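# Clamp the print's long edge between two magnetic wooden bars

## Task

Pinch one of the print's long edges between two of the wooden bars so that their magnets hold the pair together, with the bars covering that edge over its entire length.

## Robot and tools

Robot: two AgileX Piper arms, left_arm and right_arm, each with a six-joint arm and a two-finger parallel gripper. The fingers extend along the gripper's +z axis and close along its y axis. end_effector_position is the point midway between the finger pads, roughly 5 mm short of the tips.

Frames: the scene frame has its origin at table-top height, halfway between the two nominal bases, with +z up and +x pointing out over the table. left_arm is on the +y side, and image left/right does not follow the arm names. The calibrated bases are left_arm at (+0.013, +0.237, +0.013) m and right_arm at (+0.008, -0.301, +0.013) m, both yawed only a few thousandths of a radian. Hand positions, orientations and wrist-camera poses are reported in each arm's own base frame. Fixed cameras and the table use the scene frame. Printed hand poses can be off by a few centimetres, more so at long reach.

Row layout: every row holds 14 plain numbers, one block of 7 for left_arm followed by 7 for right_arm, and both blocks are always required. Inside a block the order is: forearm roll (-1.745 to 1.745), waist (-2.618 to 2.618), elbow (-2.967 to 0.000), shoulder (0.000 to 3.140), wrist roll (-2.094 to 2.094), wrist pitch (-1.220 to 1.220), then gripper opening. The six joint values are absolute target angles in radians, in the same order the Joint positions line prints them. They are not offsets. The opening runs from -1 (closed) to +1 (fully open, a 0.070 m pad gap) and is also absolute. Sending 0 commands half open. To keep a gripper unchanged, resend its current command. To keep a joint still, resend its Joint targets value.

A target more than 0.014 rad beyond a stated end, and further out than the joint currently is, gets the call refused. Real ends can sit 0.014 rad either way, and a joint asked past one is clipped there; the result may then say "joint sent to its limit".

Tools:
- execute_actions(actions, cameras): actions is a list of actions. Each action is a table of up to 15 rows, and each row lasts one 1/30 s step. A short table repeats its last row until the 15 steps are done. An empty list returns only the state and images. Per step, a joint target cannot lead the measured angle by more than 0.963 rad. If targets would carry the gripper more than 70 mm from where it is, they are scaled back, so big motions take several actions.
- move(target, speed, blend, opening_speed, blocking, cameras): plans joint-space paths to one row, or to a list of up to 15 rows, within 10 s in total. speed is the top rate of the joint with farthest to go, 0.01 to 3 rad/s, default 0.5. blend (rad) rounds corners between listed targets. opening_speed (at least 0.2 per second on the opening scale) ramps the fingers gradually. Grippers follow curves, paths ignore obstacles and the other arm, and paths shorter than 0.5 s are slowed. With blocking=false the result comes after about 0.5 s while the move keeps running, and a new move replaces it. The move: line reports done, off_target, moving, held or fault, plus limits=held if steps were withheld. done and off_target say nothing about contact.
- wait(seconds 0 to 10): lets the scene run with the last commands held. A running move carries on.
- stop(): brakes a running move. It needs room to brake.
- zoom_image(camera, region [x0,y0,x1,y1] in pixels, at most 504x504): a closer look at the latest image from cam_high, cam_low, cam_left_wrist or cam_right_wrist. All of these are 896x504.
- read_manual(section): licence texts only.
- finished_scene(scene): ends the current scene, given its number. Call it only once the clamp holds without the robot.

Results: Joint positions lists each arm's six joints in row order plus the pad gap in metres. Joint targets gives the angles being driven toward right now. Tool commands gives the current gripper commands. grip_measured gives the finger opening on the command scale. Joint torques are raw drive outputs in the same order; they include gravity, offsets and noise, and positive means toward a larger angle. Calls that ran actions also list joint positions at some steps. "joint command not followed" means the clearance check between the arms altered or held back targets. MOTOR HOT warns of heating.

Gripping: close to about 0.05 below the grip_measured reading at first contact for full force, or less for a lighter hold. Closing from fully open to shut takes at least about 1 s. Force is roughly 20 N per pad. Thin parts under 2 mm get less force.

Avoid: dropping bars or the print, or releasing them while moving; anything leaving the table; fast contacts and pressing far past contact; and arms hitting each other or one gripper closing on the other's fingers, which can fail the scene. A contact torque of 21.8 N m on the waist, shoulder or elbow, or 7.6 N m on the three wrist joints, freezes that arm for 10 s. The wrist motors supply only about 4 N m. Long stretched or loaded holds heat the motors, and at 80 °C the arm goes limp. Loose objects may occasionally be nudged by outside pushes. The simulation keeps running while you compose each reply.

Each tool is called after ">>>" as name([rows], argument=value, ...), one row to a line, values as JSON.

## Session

>>> execute_actions(actions=[])

>>> zoom_image(camera="cam_high", region=[310, 190, 570, 350])

>>> zoom_image(camera="cam_low", region=[300, 180, 560, 310])

Scene clock: 0.00 s.
left_arm: end_effector_position=(+0.6488, +0.2002, +0.1857) grip_measured=+0.98 end_effector_quat_wxyz=(+0.646, -0.332, +0.684, -0.061) | right_arm: end_effector_position=(+0.3151, -0.2285, +0.3677) grip_measured=+1.00 end_effector_quat_wxyz=(+0.476, +0.570, +0.653, -0.151)
Joint names: [forearm roll, waist, elbow, shoulder, wrist roll, wrist pitch]
Joint positions: left_arm=[-0.32 0.272 -1.826 2.328 -0.249 -0.27 0.069] | right_arm=[-0.752 -0.29 -1.492 1.378 1.296 1.014 0.07]
Joint torques (N m): no reading
Joint targets: left_arm=[-0.320 0.272 -1.826 2.328 -0.249 -0.270] | right_arm=[-0.752 -0.290 -1.492 1.378 1.296 1.014]
Tool commands: left_gripper/opening=+1.0 right_gripper/opening=+1.0

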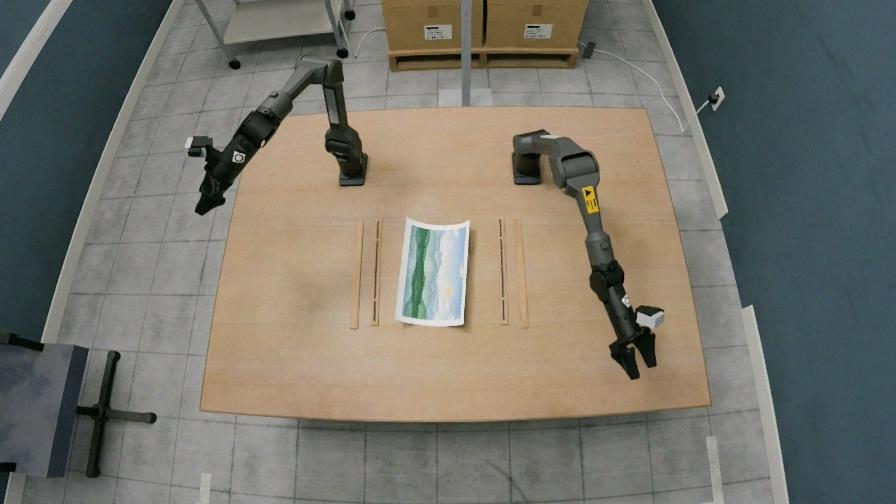

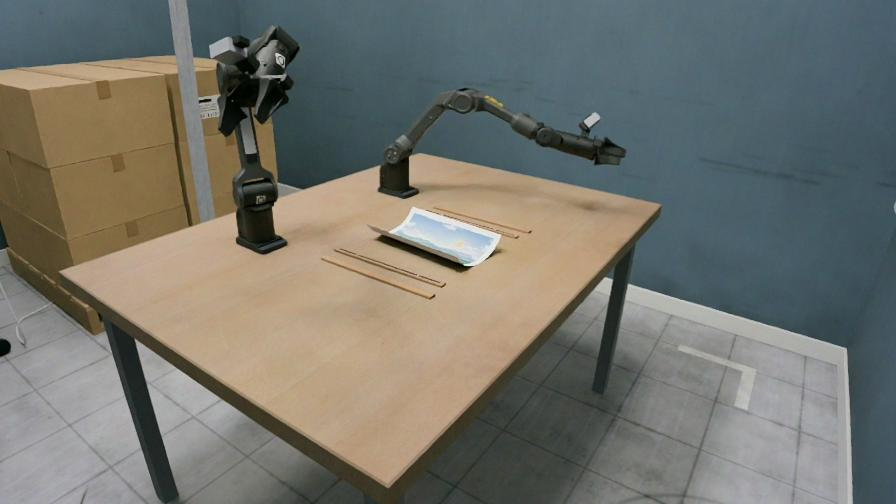

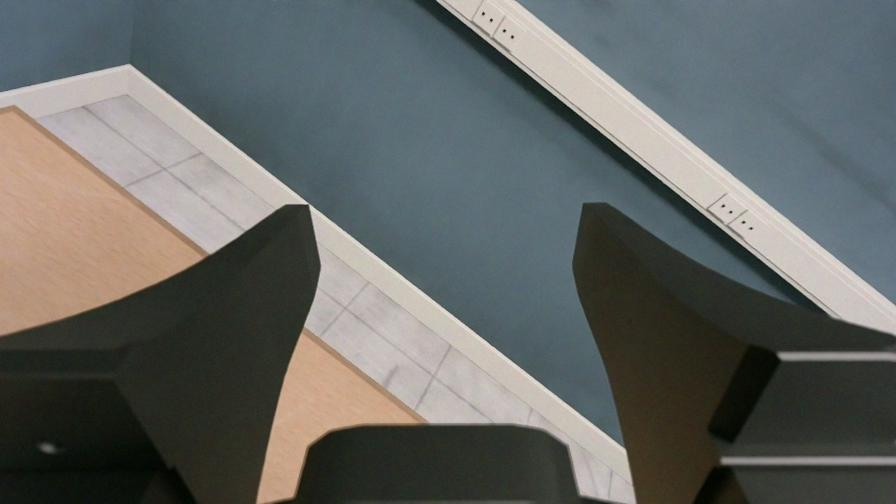

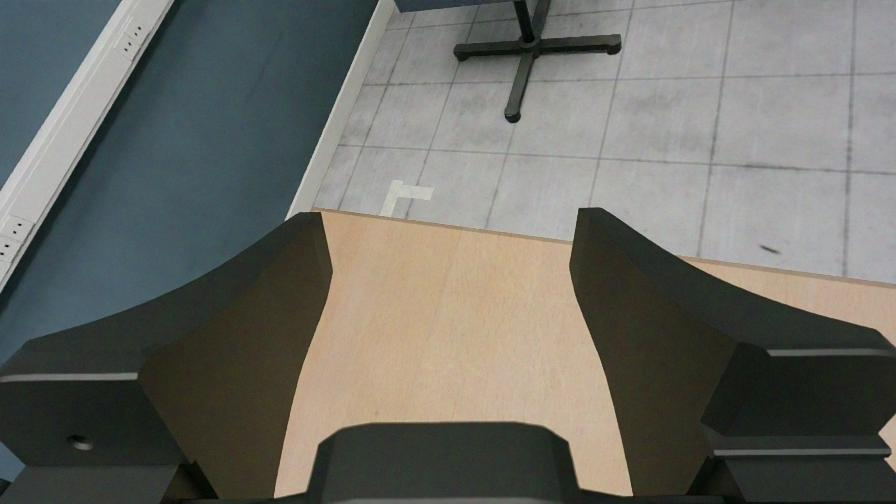

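Scaled by 1.938 from the camera's 896x504 image, which has a finer 1280x720 frame.

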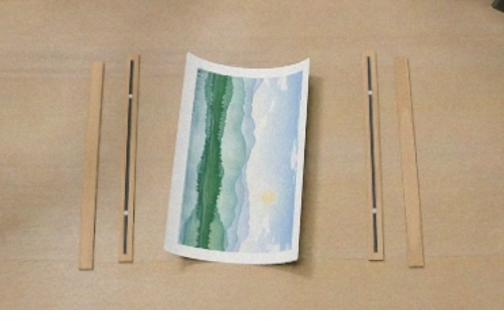

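Scaled by 1.938 from the camera's 896x504 image, which has a finer 1280x720 frame.

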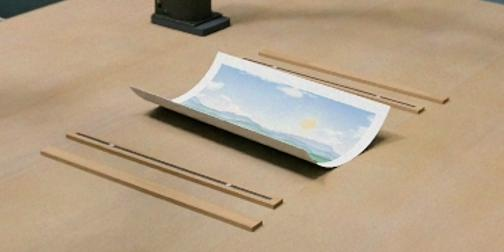

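>>> move(target=[-0.320,0.272,-1.826,2.328,-0.249,-0.270,1,0,0.2703,-1.350,1.7759,0.2203,1.217,1], speed=0.8, cameras=["cam_right_wrist","cam_high"])

Scene clock: 24.37 s.
left_arm: end_effector_position=(+0.6488, +0.2002, +0.1857) grip_measured=+0.98 end_effector_quat_wxyz=(+0.646, -0.332, +0.684, -0.061) | right_arm: end_effector_position=(+0.3298, +0.0918, +0.1068) grip_measured=+1.00 end_effector_quat_wxyz=(+0.007, -0.025, +1.000, +0.002)
Joint names: [forearm roll, waist, elbow, shoulder, wrist roll, wrist pitch]
Joint positions: left_arm=[-0.32 0.272 -1.826 2.328 -0.249 -0.27 0.069] | right_arm=[0 0.271 -1.35 1.777 0.22 1.217 0.07]
Joint torques (N m): left_arm=[0.44 -1.15 -3.44 -9.61 0.05 -0.66] | right_arm=[-0.17 -0.86 -5.78 -4.78 0.06 -0.11]
Joint targets: left_arm=[-0.320 0.272 -1.826 2.328 -0.249 -0.270] | right_arm=[0.000 0.270 -1.350 1.776 0.220 1.217]
move: done
Images, in order (width x height): cam_high 896x504, cam_right_wrist 896x504.

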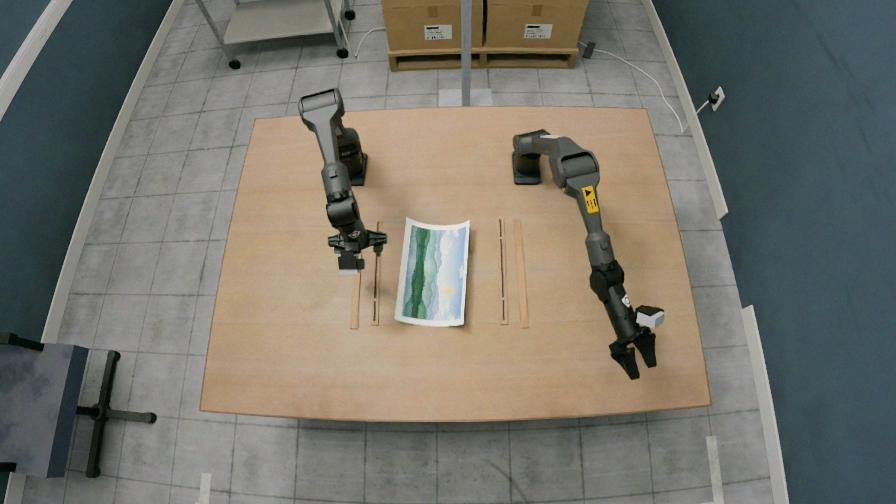

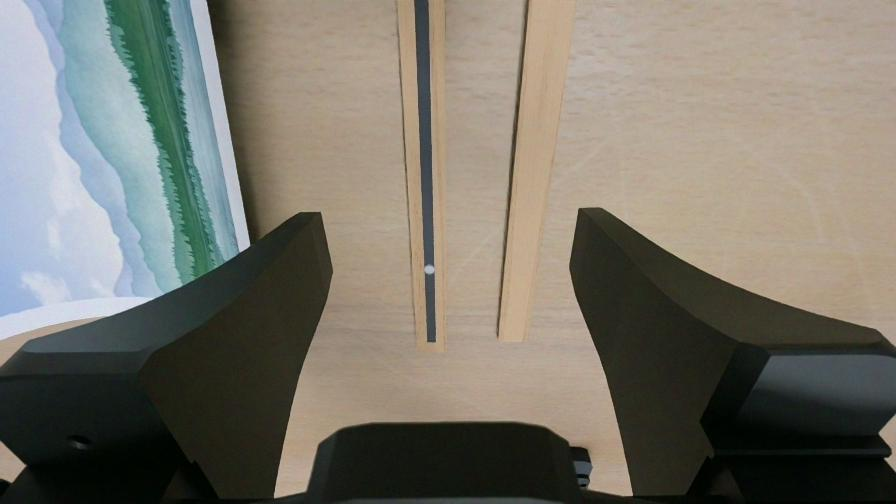

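>>> move([
  [-0.320,0.272,-1.826,2.328,-0.249,-0.270,1,0,0.2237,-1.3343,1.7649,1.795,1.217,1],
  [-0.320,0.272,-1.826,2.328,-0.249,-0.270,1,0,0.2237,-1.1119,1.921,1.795,0.8489,1],
], speed=[1.0,0.3], cameras=["cam_right_wrist"])

Scene clock: 38.60 s.
left_arm: end_effector_position=(+0.6488, +0.2002, +0.1857) grip_measured=+0.98 end_effector_quat_wxyz=(+0.646, -0.332, +0.684, -0.061) | right_arm: end_effector_position=(+0.3269, +0.0745, +0.0033) grip_measured=+1.00 end_effector_quat_wxyz=(-0.001, +0.707, +0.707, -0.001)
Joint names: [forearm roll, waist, elbow, shoulder, wrist roll, wrist pitch]
Joint positions: left_arm=[-0.32 0.272 -1.826 2.328 -0.249 -0.27 0.069] | right_arm=[0 0.224 -1.111 1.922 1.795 0.848 0.07]
Joint torques (N m): left_arm=[0.19 -0.94 -3.37 -9.43 0 -0.88] | right_arm=[-0.02 -0.46 -5.18 -5.05 0.08 0.14]
Joint targets: left_arm=[-0.320 0.272 -1.826 2.328 -0.249 -0.270] | right_arm=[0.000 0.224 -1.112 1.921 1.795 0.849]
move: done
Images, in order (width x height): cam_right_wrist 896x504.

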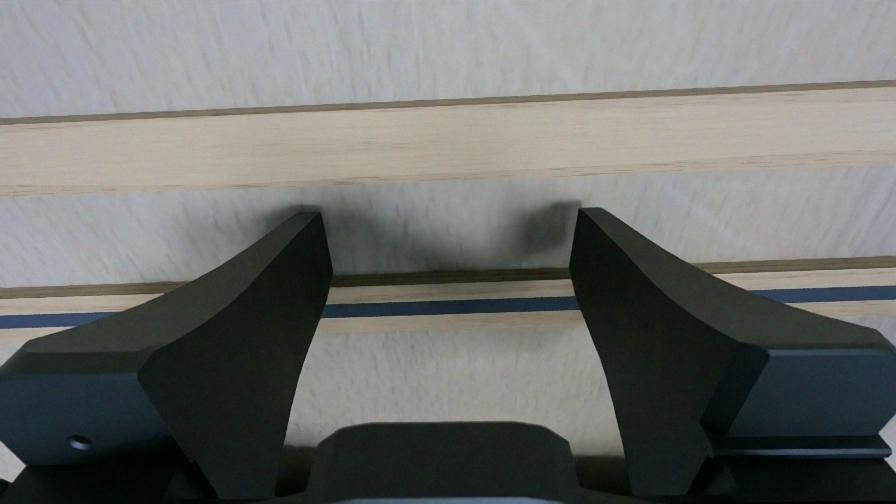

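>>> move([
  [-0.320,0.272,-1.826,2.328,-0.249,-0.270,1,0,0.2133,-1.1119,1.921,1.749,0.8489,1],
  [-0.320,0.272,-1.826,2.328,-0.249,-0.270,1,0,0.2133,-1.1007,1.9381,1.749,0.8206,1],
], speed=[0.15,0.05], cameras=["cam_right_wrist"])

Scene clock: 45.03 s.
left_arm: end_effector_position=(+0.6488, +0.2002, +0.1857) grip_measured=+0.98 end_effector_quat_wxyz=(+0.646, -0.332, +0.684, -0.061) | right_arm: end_effector_position=(+0.3281, +0.0714, -0.0040) grip_measured=+1.00 end_effector_quat_wxyz=(+0.000, +0.694, +0.720, +0.000)
Joint names: [forearm roll, waist, elbow, shoulder, wrist roll, wrist pitch]
Joint positions: left_arm=[-0.32 0.272 -1.826 2.328 -0.249 -0.27 0.069] | right_arm=[0 0.214 -1.1 1.938 1.749 0.82 0.07]
Joint torques (N m): left_arm=[0.07 -1.1 -3.43 -9.35 -0.05 -0.9] | right_arm=[0.06 -0.82 -4.02 -4.39 0.08 0.01]
Joint targets: left_arm=[-0.320 0.272 -1.826 2.328 -0.249 -0.270] | right_arm=[0.000 0.213 -1.101 1.938 1.749 0.821]
move: done
Images, in order (width x height): cam_right_wrist 896x504.

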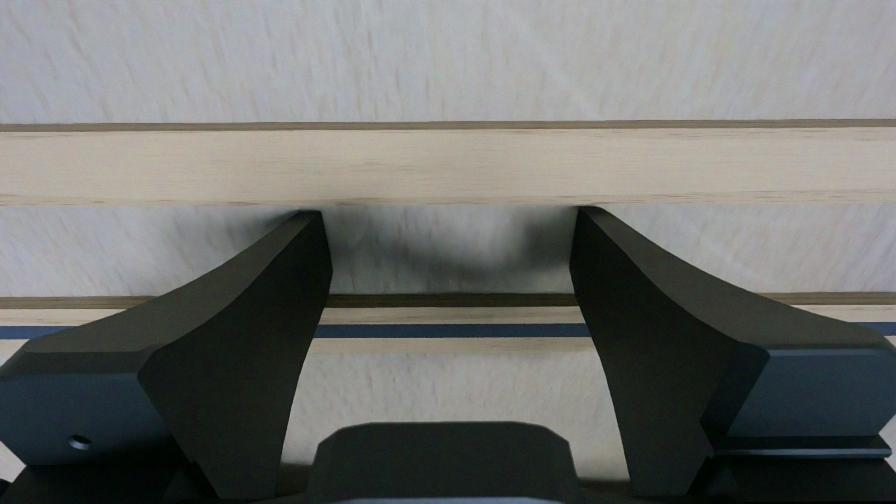

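>>> move([
  [-0.320,0.272,-1.826,2.328,-0.249,-0.270,1,0,0.3378,-1.1545,1.9697,1.929,0.8428,1],
  [-0.320,0.272,-1.826,2.328,-0.249,-0.270,1,0,0.3778,-1.1802,1.9847,2.005,0.8535,1],
], speed=0.08, cameras=["cam_right_wrist","cam_high"])

>>> zoom_image(camera="cam_high", region=[330, 200, 530, 340])

Scene clock: 54.43 s.
left_arm: end_effector_position=(+0.6488, +0.2002, +0.1857) grip_measured=+0.98 end_effector_quat_wxyz=(+0.646, -0.332, +0.684, -0.061) | right_arm: end_effector_position=(+0.3274, +0.1300, -0.0041) grip_measured=+1.00 end_effector_quat_wxyz=(+0.000, +0.727, +0.687, +0.000)
Joint names: [forearm roll, waist, elbow, shoulder, wrist roll, wrist pitch]
Joint positions: left_arm=[-0.32 0.272 -1.826 2.328 -0.249 -0.27 0.069] | right_arm=[0 0.378 -1.18 1.985 2.006 0.854 0.07]
Joint torques (N m): left_arm=[0.07 -1.13 -3.27 -9.31 -0.1 -0.88] | right_arm=[0.11 0.01 -4.91 -4.56 -0.06 0.13]
Joint targets: left_arm=[-0.320 0.272 -1.826 2.328 -0.249 -0.270] | right_arm=[0.000 0.378 -1.180 1.985 2.005 0.854]
move: done
Images, in order (width x height): cam_high 896x504, cam_right_wrist 896x504.

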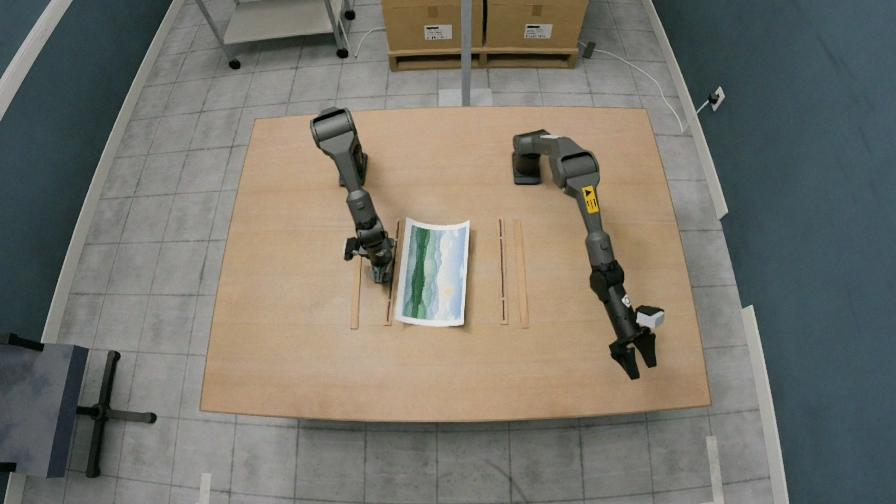

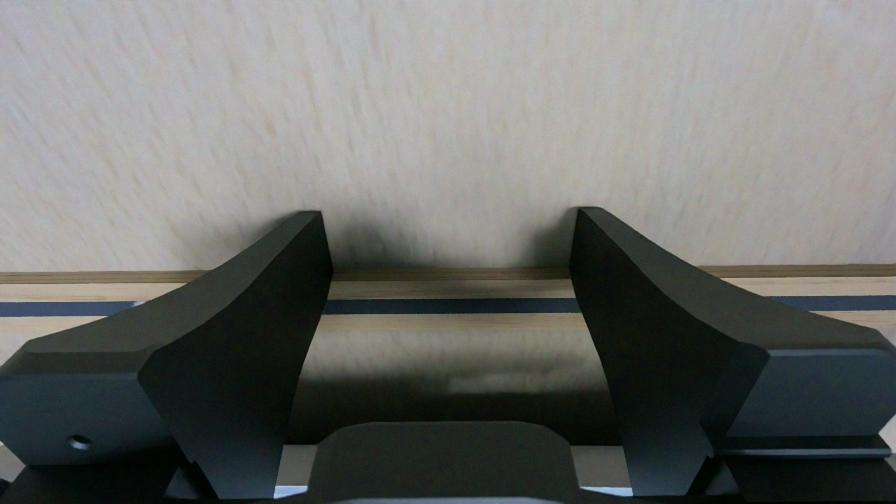

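Scaled by 2.520 from the camera's 896x504 image, which has a finer 1280x720 frame.

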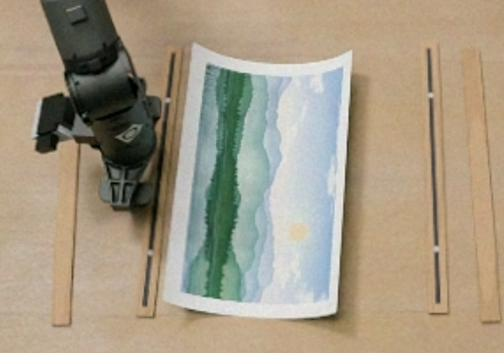

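>>> move(target=[-0.320,0.272,-1.826,2.328,-0.249,-0.270,1,0,0.4295,-1.2195,2.0072,2.0565,0.8703,1], speed=0.07, cameras=["cam_right_wrist"])

Scene clock: 70.97 s.
left_arm: end_effector_position=(+0.6488, +0.2002, +0.1857) grip_measured=+0.98 end_effector_quat_wxyz=(+0.646, -0.332, +0.684, -0.061) | right_arm: end_effector_position=(+0.3275, +0.1501, -0.0039) grip_measured=+1.00 end_effector_quat_wxyz=(+0.000, +0.727, +0.687, +0.000)
Joint names: [forearm roll, waist, elbow, shoulder, wrist roll, wrist pitch]
Joint positions: left_arm=[-0.32 0.272 -1.826 2.328 -0.249 -0.27 0.069] | right_arm=[0 0.43 -1.22 2.007 2.057 0.87 0.07]
Joint torques (N m): left_arm=[0.21 -1.33 -3.5 -9.1 -0.07 -0.84] | right_arm=[0 -0.27 -4.67 -4.73 -0.07 0.11]
Joint targets: left_arm=[-0.320 0.272 -1.826 2.328 -0.249 -0.270] | right_arm=[0.000 0.430 -1.219 2.007 2.057 0.870]
move: done
Images, in order (width x height): cam_right_wrist 896x504.

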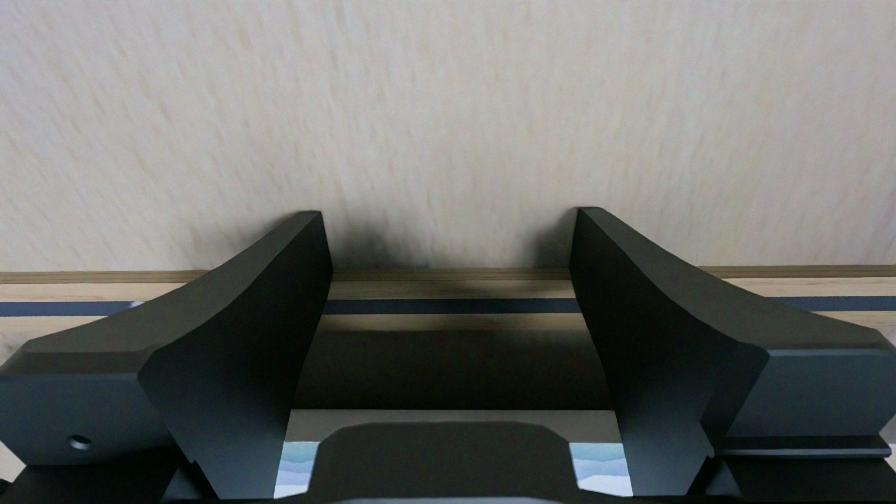

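>>> move([
  [-0.320,0.272,-1.826,2.328,-0.249,-0.270,1,0,0.3778,-1.1802,1.9847,2.005,0.8535,1],
  [-0.320,0.272,-1.826,2.328,-0.249,-0.270,1,0,0.3778,-1.4144,1.8215,2.005,1.217,1],
  [0,-0.9486,-1.5671,1.9756,0.688,1.217,-0.14,0,0.1363,-1.5334,1.9545,0.1013,1.217,1],
], speed=[0.12,0.3,0.8])

Scene clock: 81.00 s.
left_arm: end_effector_position=(+0.2323, -0.3240, +0.0876) grip_measured=-0.14 end_effector_quat_wxyz=(+0.016, +0.730, +0.683, -0.002) | right_arm: end_effector_position=(+0.3861, +0.0531, +0.0872) grip_measured=+1.00 end_effector_quat_wxyz=(+0.010, -0.018, +1.000, +0.001)
Joint names: [forearm roll, waist, elbow, shoulder, wrist roll, wrist pitch]
Joint positions: left_arm=[0 -0.949 -1.567 1.975 0.688 1.217 0.03] | right_arm=[0 0.137 -1.533 1.954 0.101 1.217 0.07]
Joint torques (N m): left_arm=[-0.03 -0.93 -3.77 -5.96 -0.13 0.06] | right_arm=[-0.16 0.47 -5.86 -5.27 -0.07 -0.16]
Joint targets: left_arm=[0.000 -0.949 -1.567 1.976 0.688 1.217] | right_arm=[0.000 0.136 -1.533 1.955 0.101 1.217]
move: done

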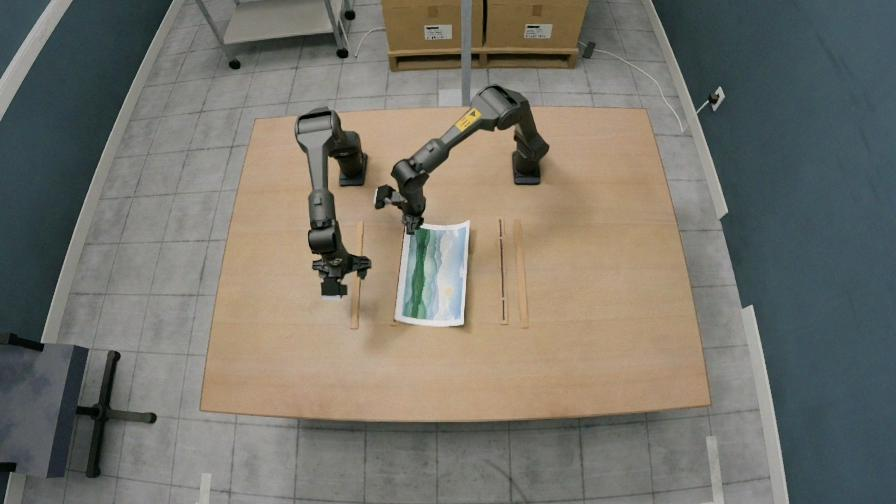

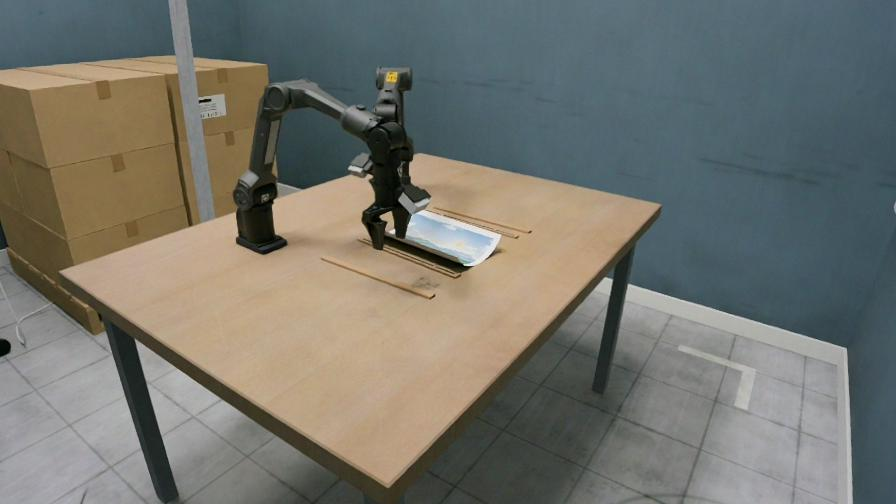

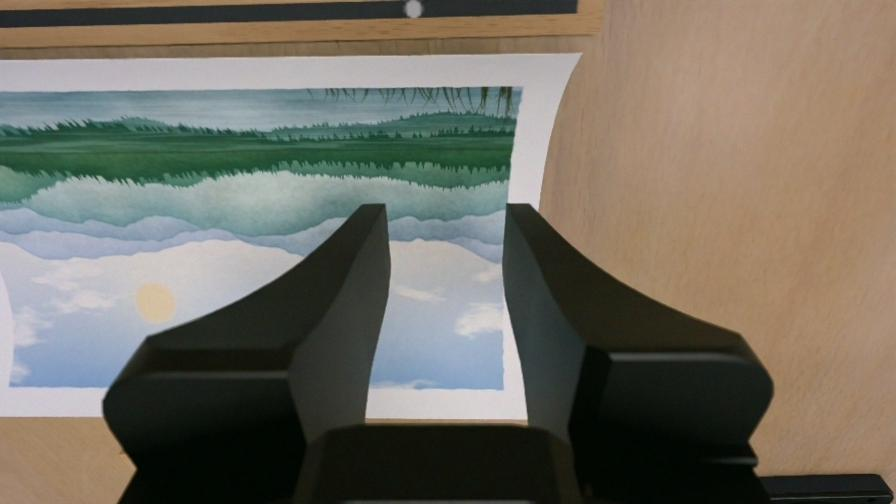

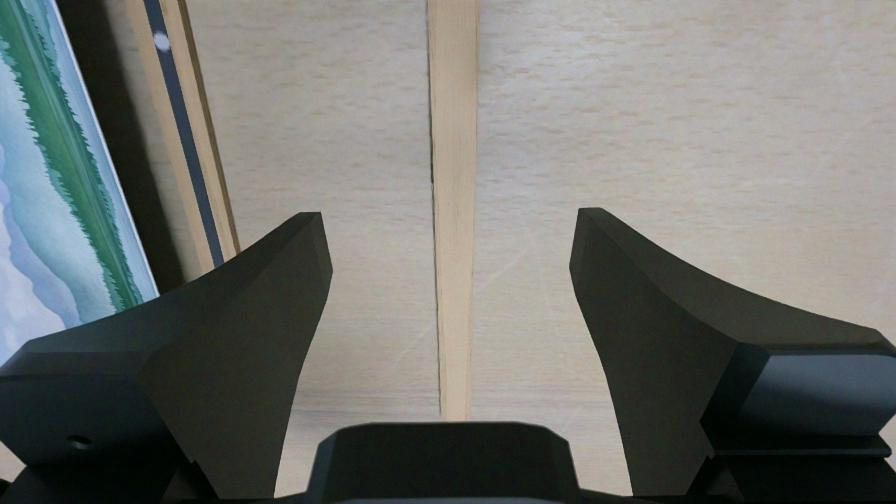

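>>> move([
  [0,-0.9486,-1.4328,2.0475,0.688,1.0433,-0.14,0,0.1363,-1.3997,2.0286,0.1013,1.0291,1],
  [0,-0.9528,-1.4062,2.0959,0.684,0.9683,-0.14,0,0.1363,-1.3494,2.084,0.1013,0.9234,1],
  [0,-0.9559,-1.4029,2.117,0.681,0.9439,-0.14,0,0.1363,-1.3494,2.084,0.1013,0.9234,1],
], speed=[0.12,0.07,0.03])

>>> zoom_image(camera="cam_low", region=[300, 150, 560, 310])

Scene clock: 91.97 s.
left_arm: end_effector_position=(+0.2286, -0.3232, -0.0064) grip_measured=-0.14 end_effector_quat_wxyz=(+0.001, +0.730, +0.683, +0.000) | right_arm: end_effector_position=(+0.3820, +0.0526, -0.0053) grip_measured=+1.00 end_effector_quat_wxyz=(+0.000, -0.017, +1.000, +0.000)
Joint names: [forearm roll, waist, elbow, shoulder, wrist roll, wrist pitch]
Joint positions: left_arm=[0 -0.955 -1.404 2.116 0.681 0.944 0.03] | right_arm=[0 0.137 -1.349 2.084 0.101 0.923 0.07]
Joint torques (N m): left_arm=[0.03 -1.92 -2.17 -6.01 -0.11 -0.21] | right_arm=[-0.08 0.34 -5.09 -5.51 -0.03 0.12]
Joint targets: left_arm=[0.000 -0.956 -1.403 2.117 0.681 0.944] | right_arm=[0.000 0.136 -1.349 2.084 0.101 0.923]
move: done

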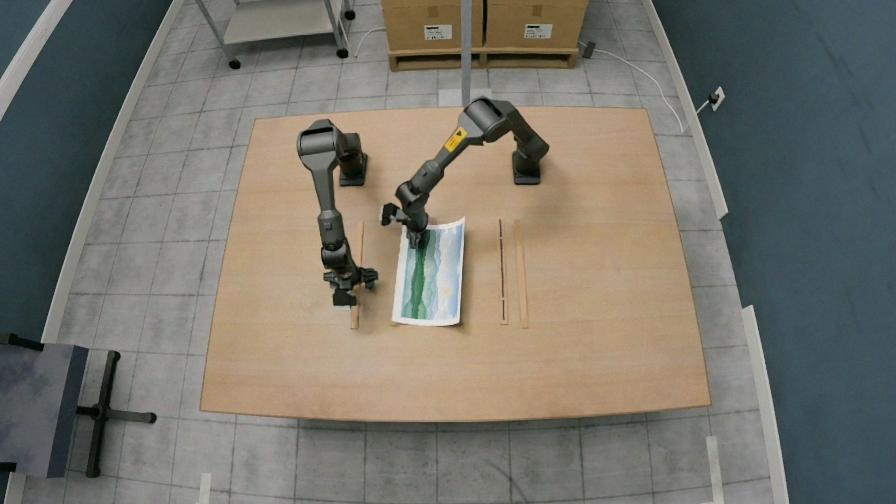

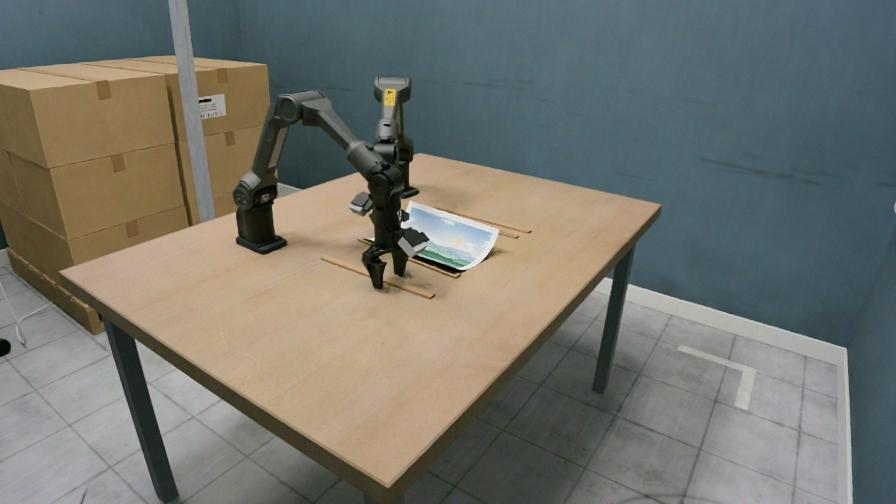

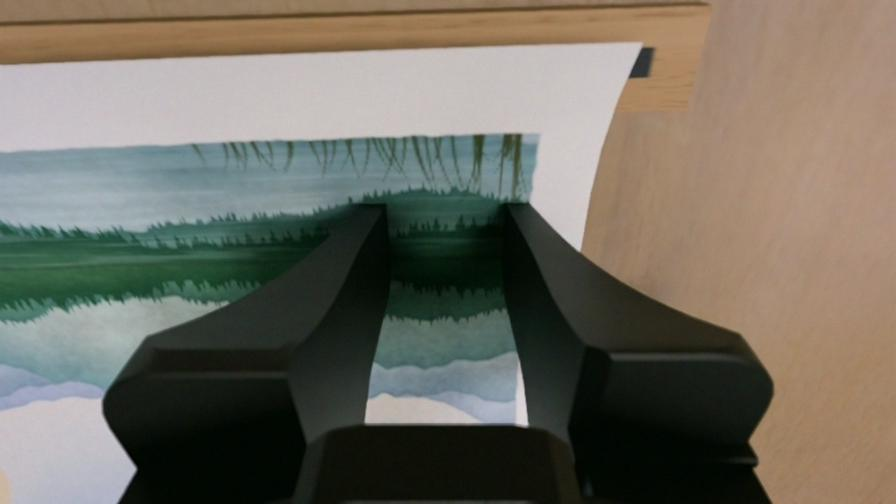

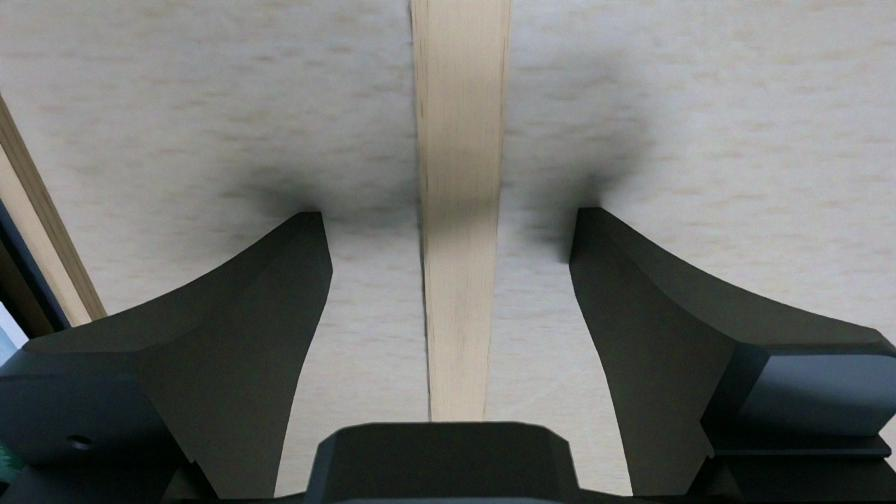

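Scaled by 1.938 from the camera's 896x504 image, which has a finer 1280x720 frame.

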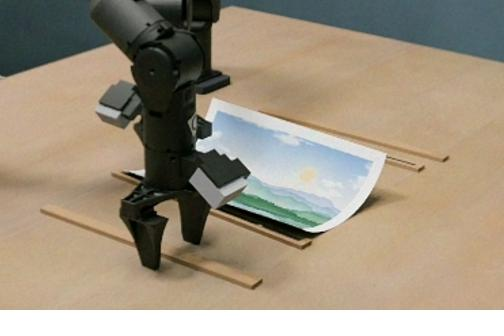

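>>> move([
  [0,-0.9559,-1.4029,2.117,0.681,0.9439,-0.14,0,0.1363,-1.3494,2.084,0.1013,0.9234,1],
  [0,-0.9559,-1.4029,2.117,0.681,0.9439,-0.14,0,0.1363,-1.3494,2.084,0.1013,0.9234,-0.55],
  [0,-0.9559,-1.4029,2.117,0.681,0.9439,-0.14,0,0.1363,-1.3997,2.0286,0.1013,1.0291,-0.55],
  [0,-0.9559,-1.4029,2.117,0.681,0.9439,-0.14,0,0.3567,-1.4684,2.0685,0.4127,1.0579,-0.55],
], speed=[0.1,0.1,0.08,0.15], opening_speed=0.8)

>>> zoom_image(camera="cam_low", region=[300, 150, 560, 310])

>>> zoom_image(camera="cam_high", region=[350, 200, 490, 340])

Scene clock: 115.50 s.
left_arm: end_effector_position=(+0.2286, -0.3232, -0.0064) grip_measured=-0.14 end_effector_quat_wxyz=(+0.001, +0.730, +0.683, +0.000) | right_arm: end_effector_position=(+0.3729, +0.1395, +0.0273) grip_measured=-0.42 end_effector_quat_wxyz=(+0.001, +0.028, +1.000, +0.000)
Joint names: [forearm roll, waist, elbow, shoulder, wrist roll, wrist pitch]
Joint positions: left_arm=[0 -0.955 -1.404 2.116 0.681 0.944 0.03] | right_arm=[0 0.358 -1.469 2.068 0.414 1.057 0.02]
Joint torques (N m): left_arm=[0.13 -1.95 -1.6 -4.8 -0.01 -0.1] | right_arm=[0.01 -0.84 -5.53 -5.36 -0.08 0.05]
Joint targets: left_arm=[0.000 -0.956 -1.403 2.117 0.681 0.944] | right_arm=[0.000 0.357 -1.468 2.068 0.413 1.058]
move: done

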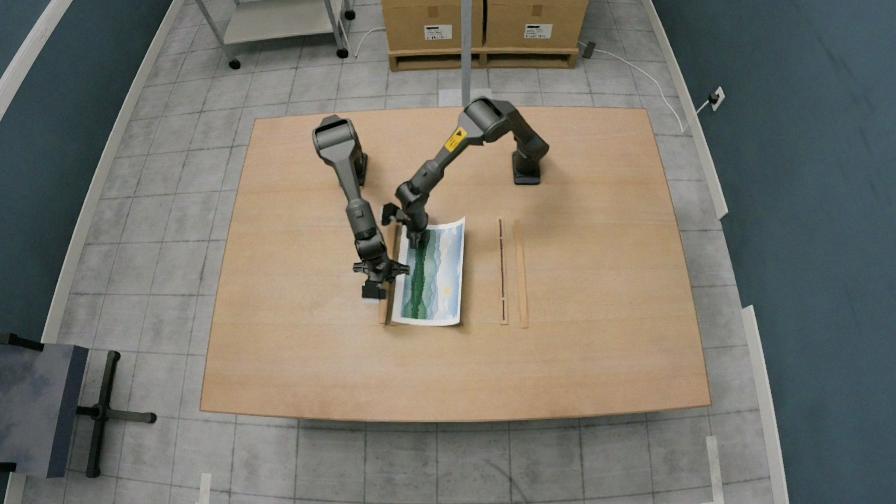

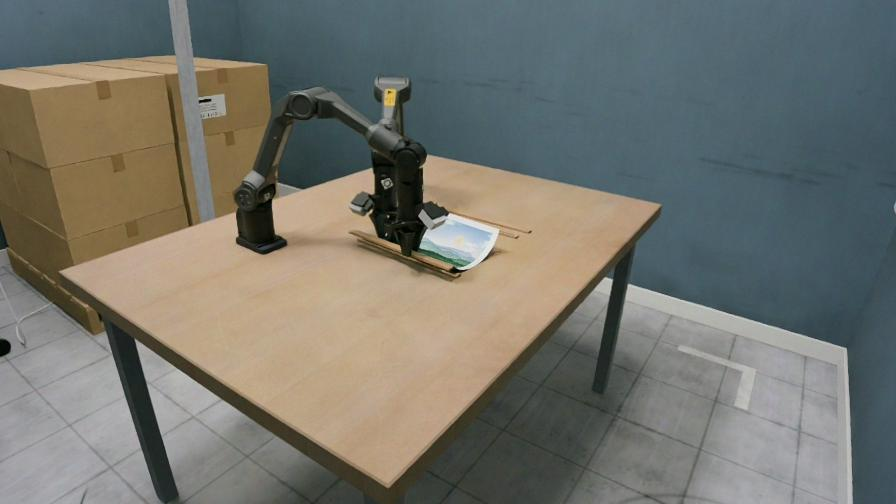

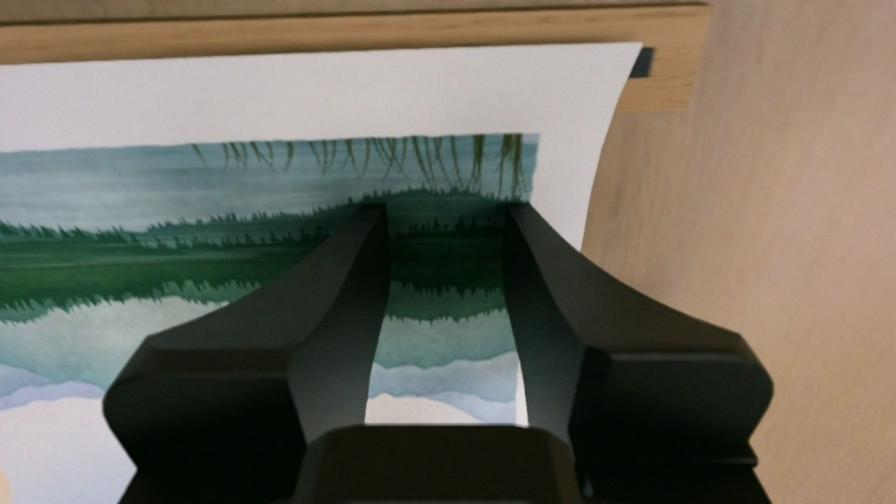

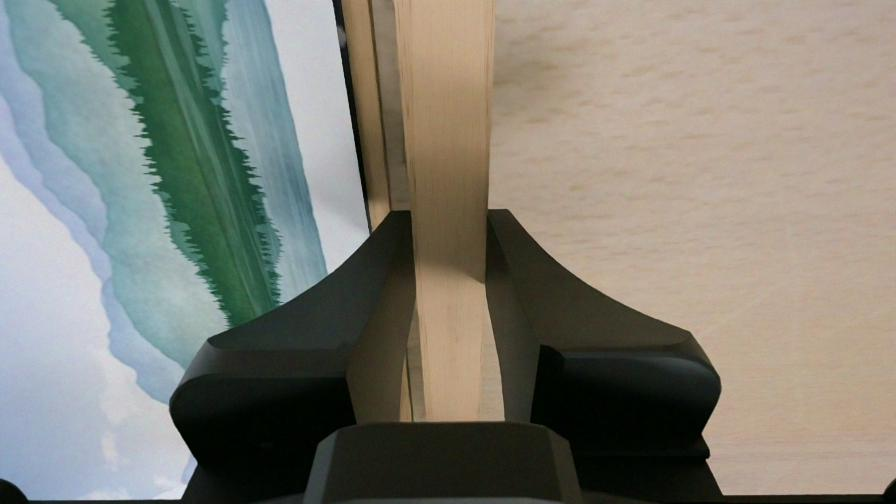

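Scaled by 1.938 from the camera's 896x504 image, which has a finer 1280x720 frame.

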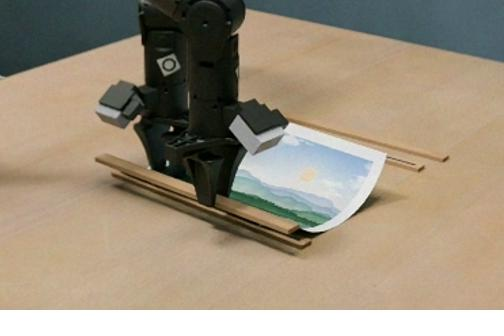

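Scaled by 3.600 from the camera's 896x504 image, which has a finer 1280x720 frame.

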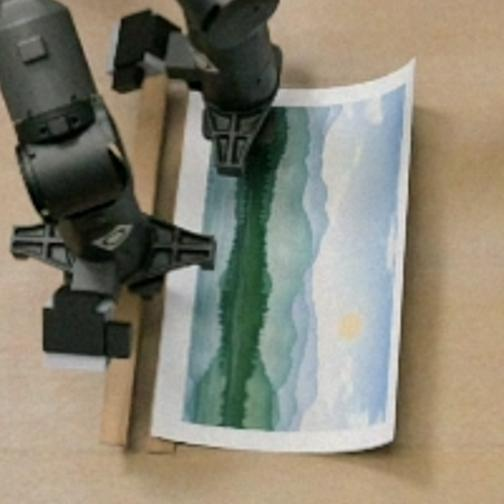

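>>> move([
  [0,-0.9559,-1.4029,2.117,0.681,0.9439,-0.14,0,0.4255,-1.5345,2.1064,0.4815,1.0861,-0.55],
  [0,-0.9559,-1.4029,2.117,0.681,0.9439,-0.14,0,0.4255,-1.5044,2.1334,0.4815,1.029,-0.55],
], speed=[0.08,0.05])

>>> zoom_image(camera="cam_low", region=[330, 200, 490, 290])

>>> zoom_image(camera="cam_high", region=[350, 200, 490, 340])

Scene clock: 123.90 s.
left_arm: end_effector_position=(+0.2286, -0.3232, -0.0064) grip_measured=-0.14 end_effector_quat_wxyz=(+0.001, +0.730, +0.683, +0.000) | right_arm: end_effector_position=(+0.3730, +0.1695, +0.0092) grip_measured=-0.42 end_effector_quat_wxyz=(+0.000, +0.028, +1.000, +0.000)
Joint names: [forearm roll, waist, elbow, shoulder, wrist roll, wrist pitch]
Joint positions: left_arm=[0 -0.955 -1.404 2.116 0.681 0.944 0.03] | right_arm=[0 0.426 -1.505 2.133 0.482 1.029 0.02]
Joint torques (N m): left_arm=[0.09 -1.94 -1.57 -4.75 -0.05 -0.05] | right_arm=[-0.14 -0.8 -4.84 -5.7 -0.08 -0.05]
Joint targets: left_arm=[0.000 -0.956 -1.403 2.117 0.681 0.944] | right_arm=[0.000 0.426 -1.504 2.133 0.481 1.029]
move: done

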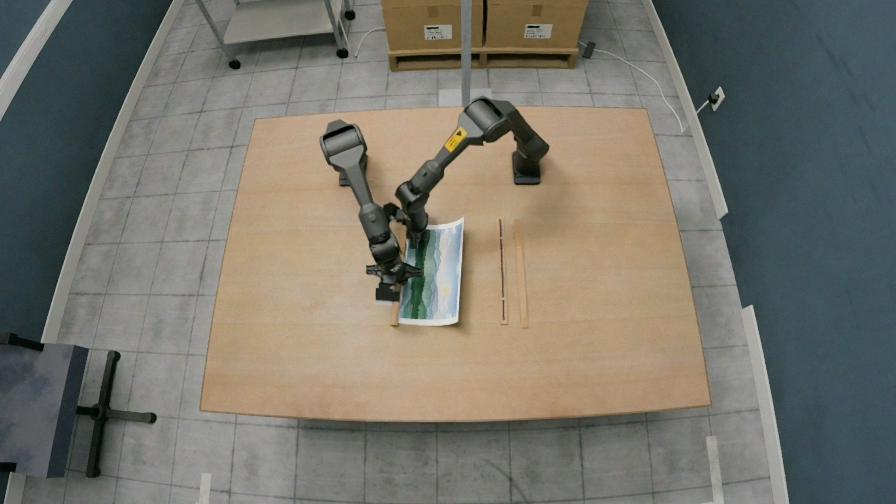

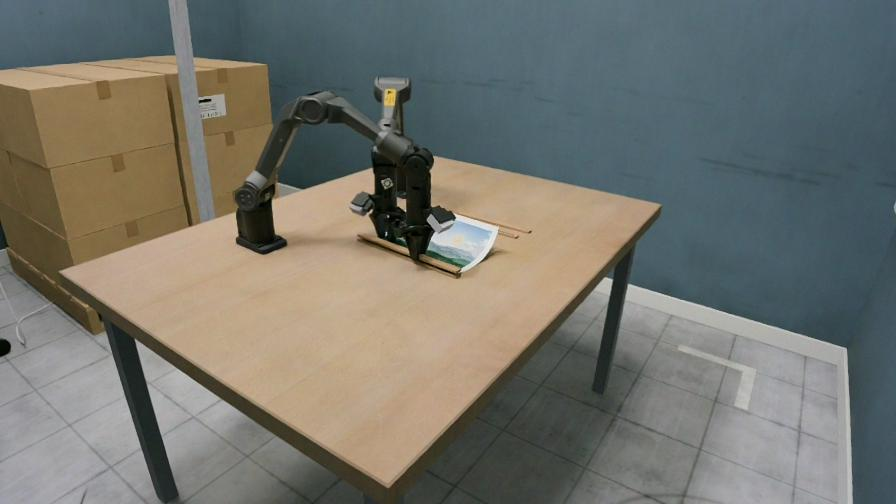

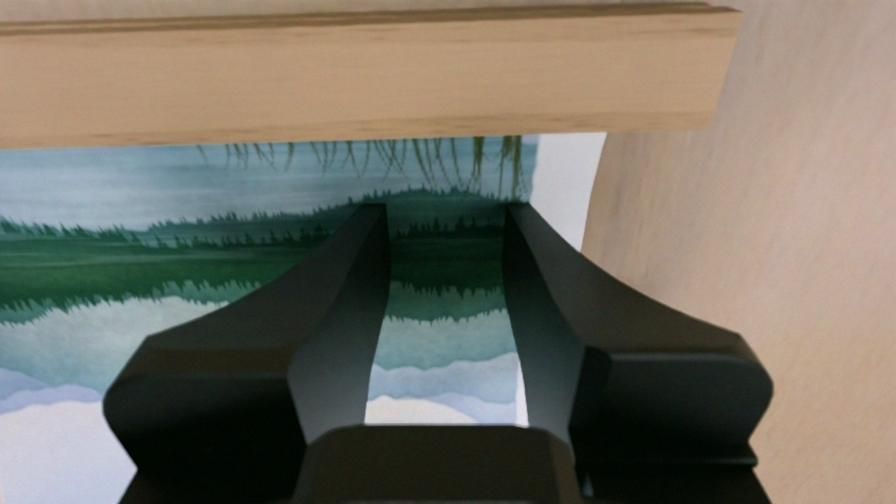

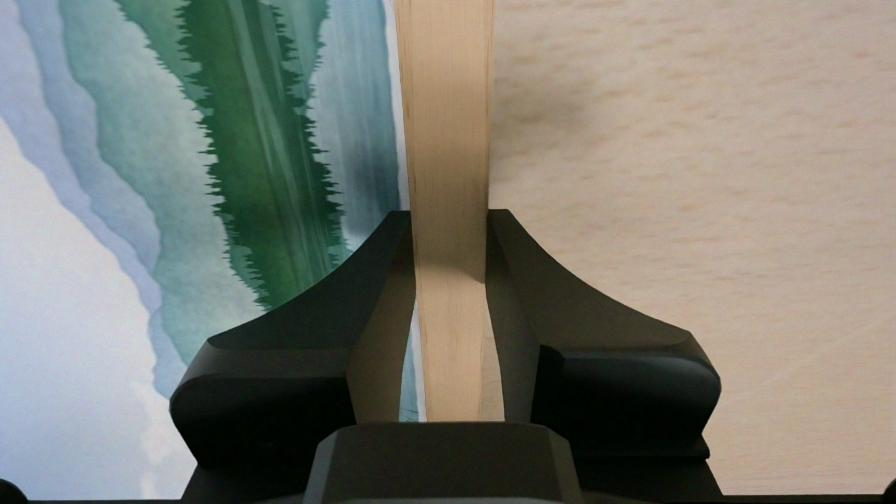

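Scaled by 3.150 from the camera's 896x504 image, which has a finer 1280x720 frame.

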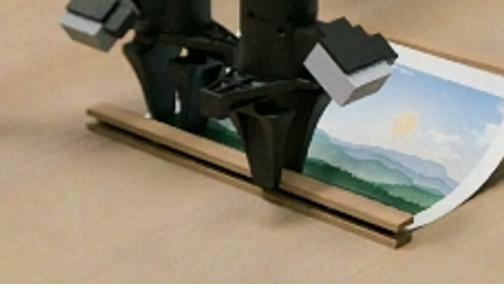

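Scaled by 3.600 from the camera's 896x504 image, which has a finer 1280x720 frame.

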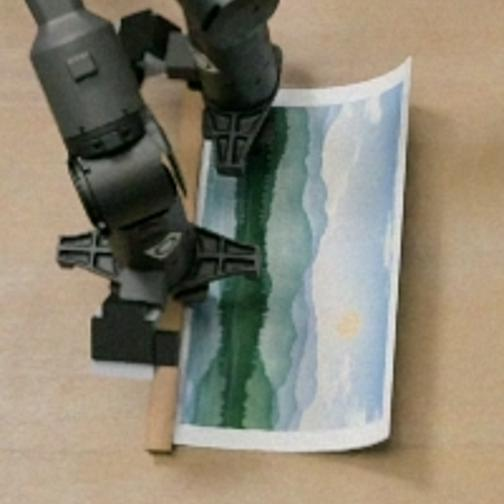

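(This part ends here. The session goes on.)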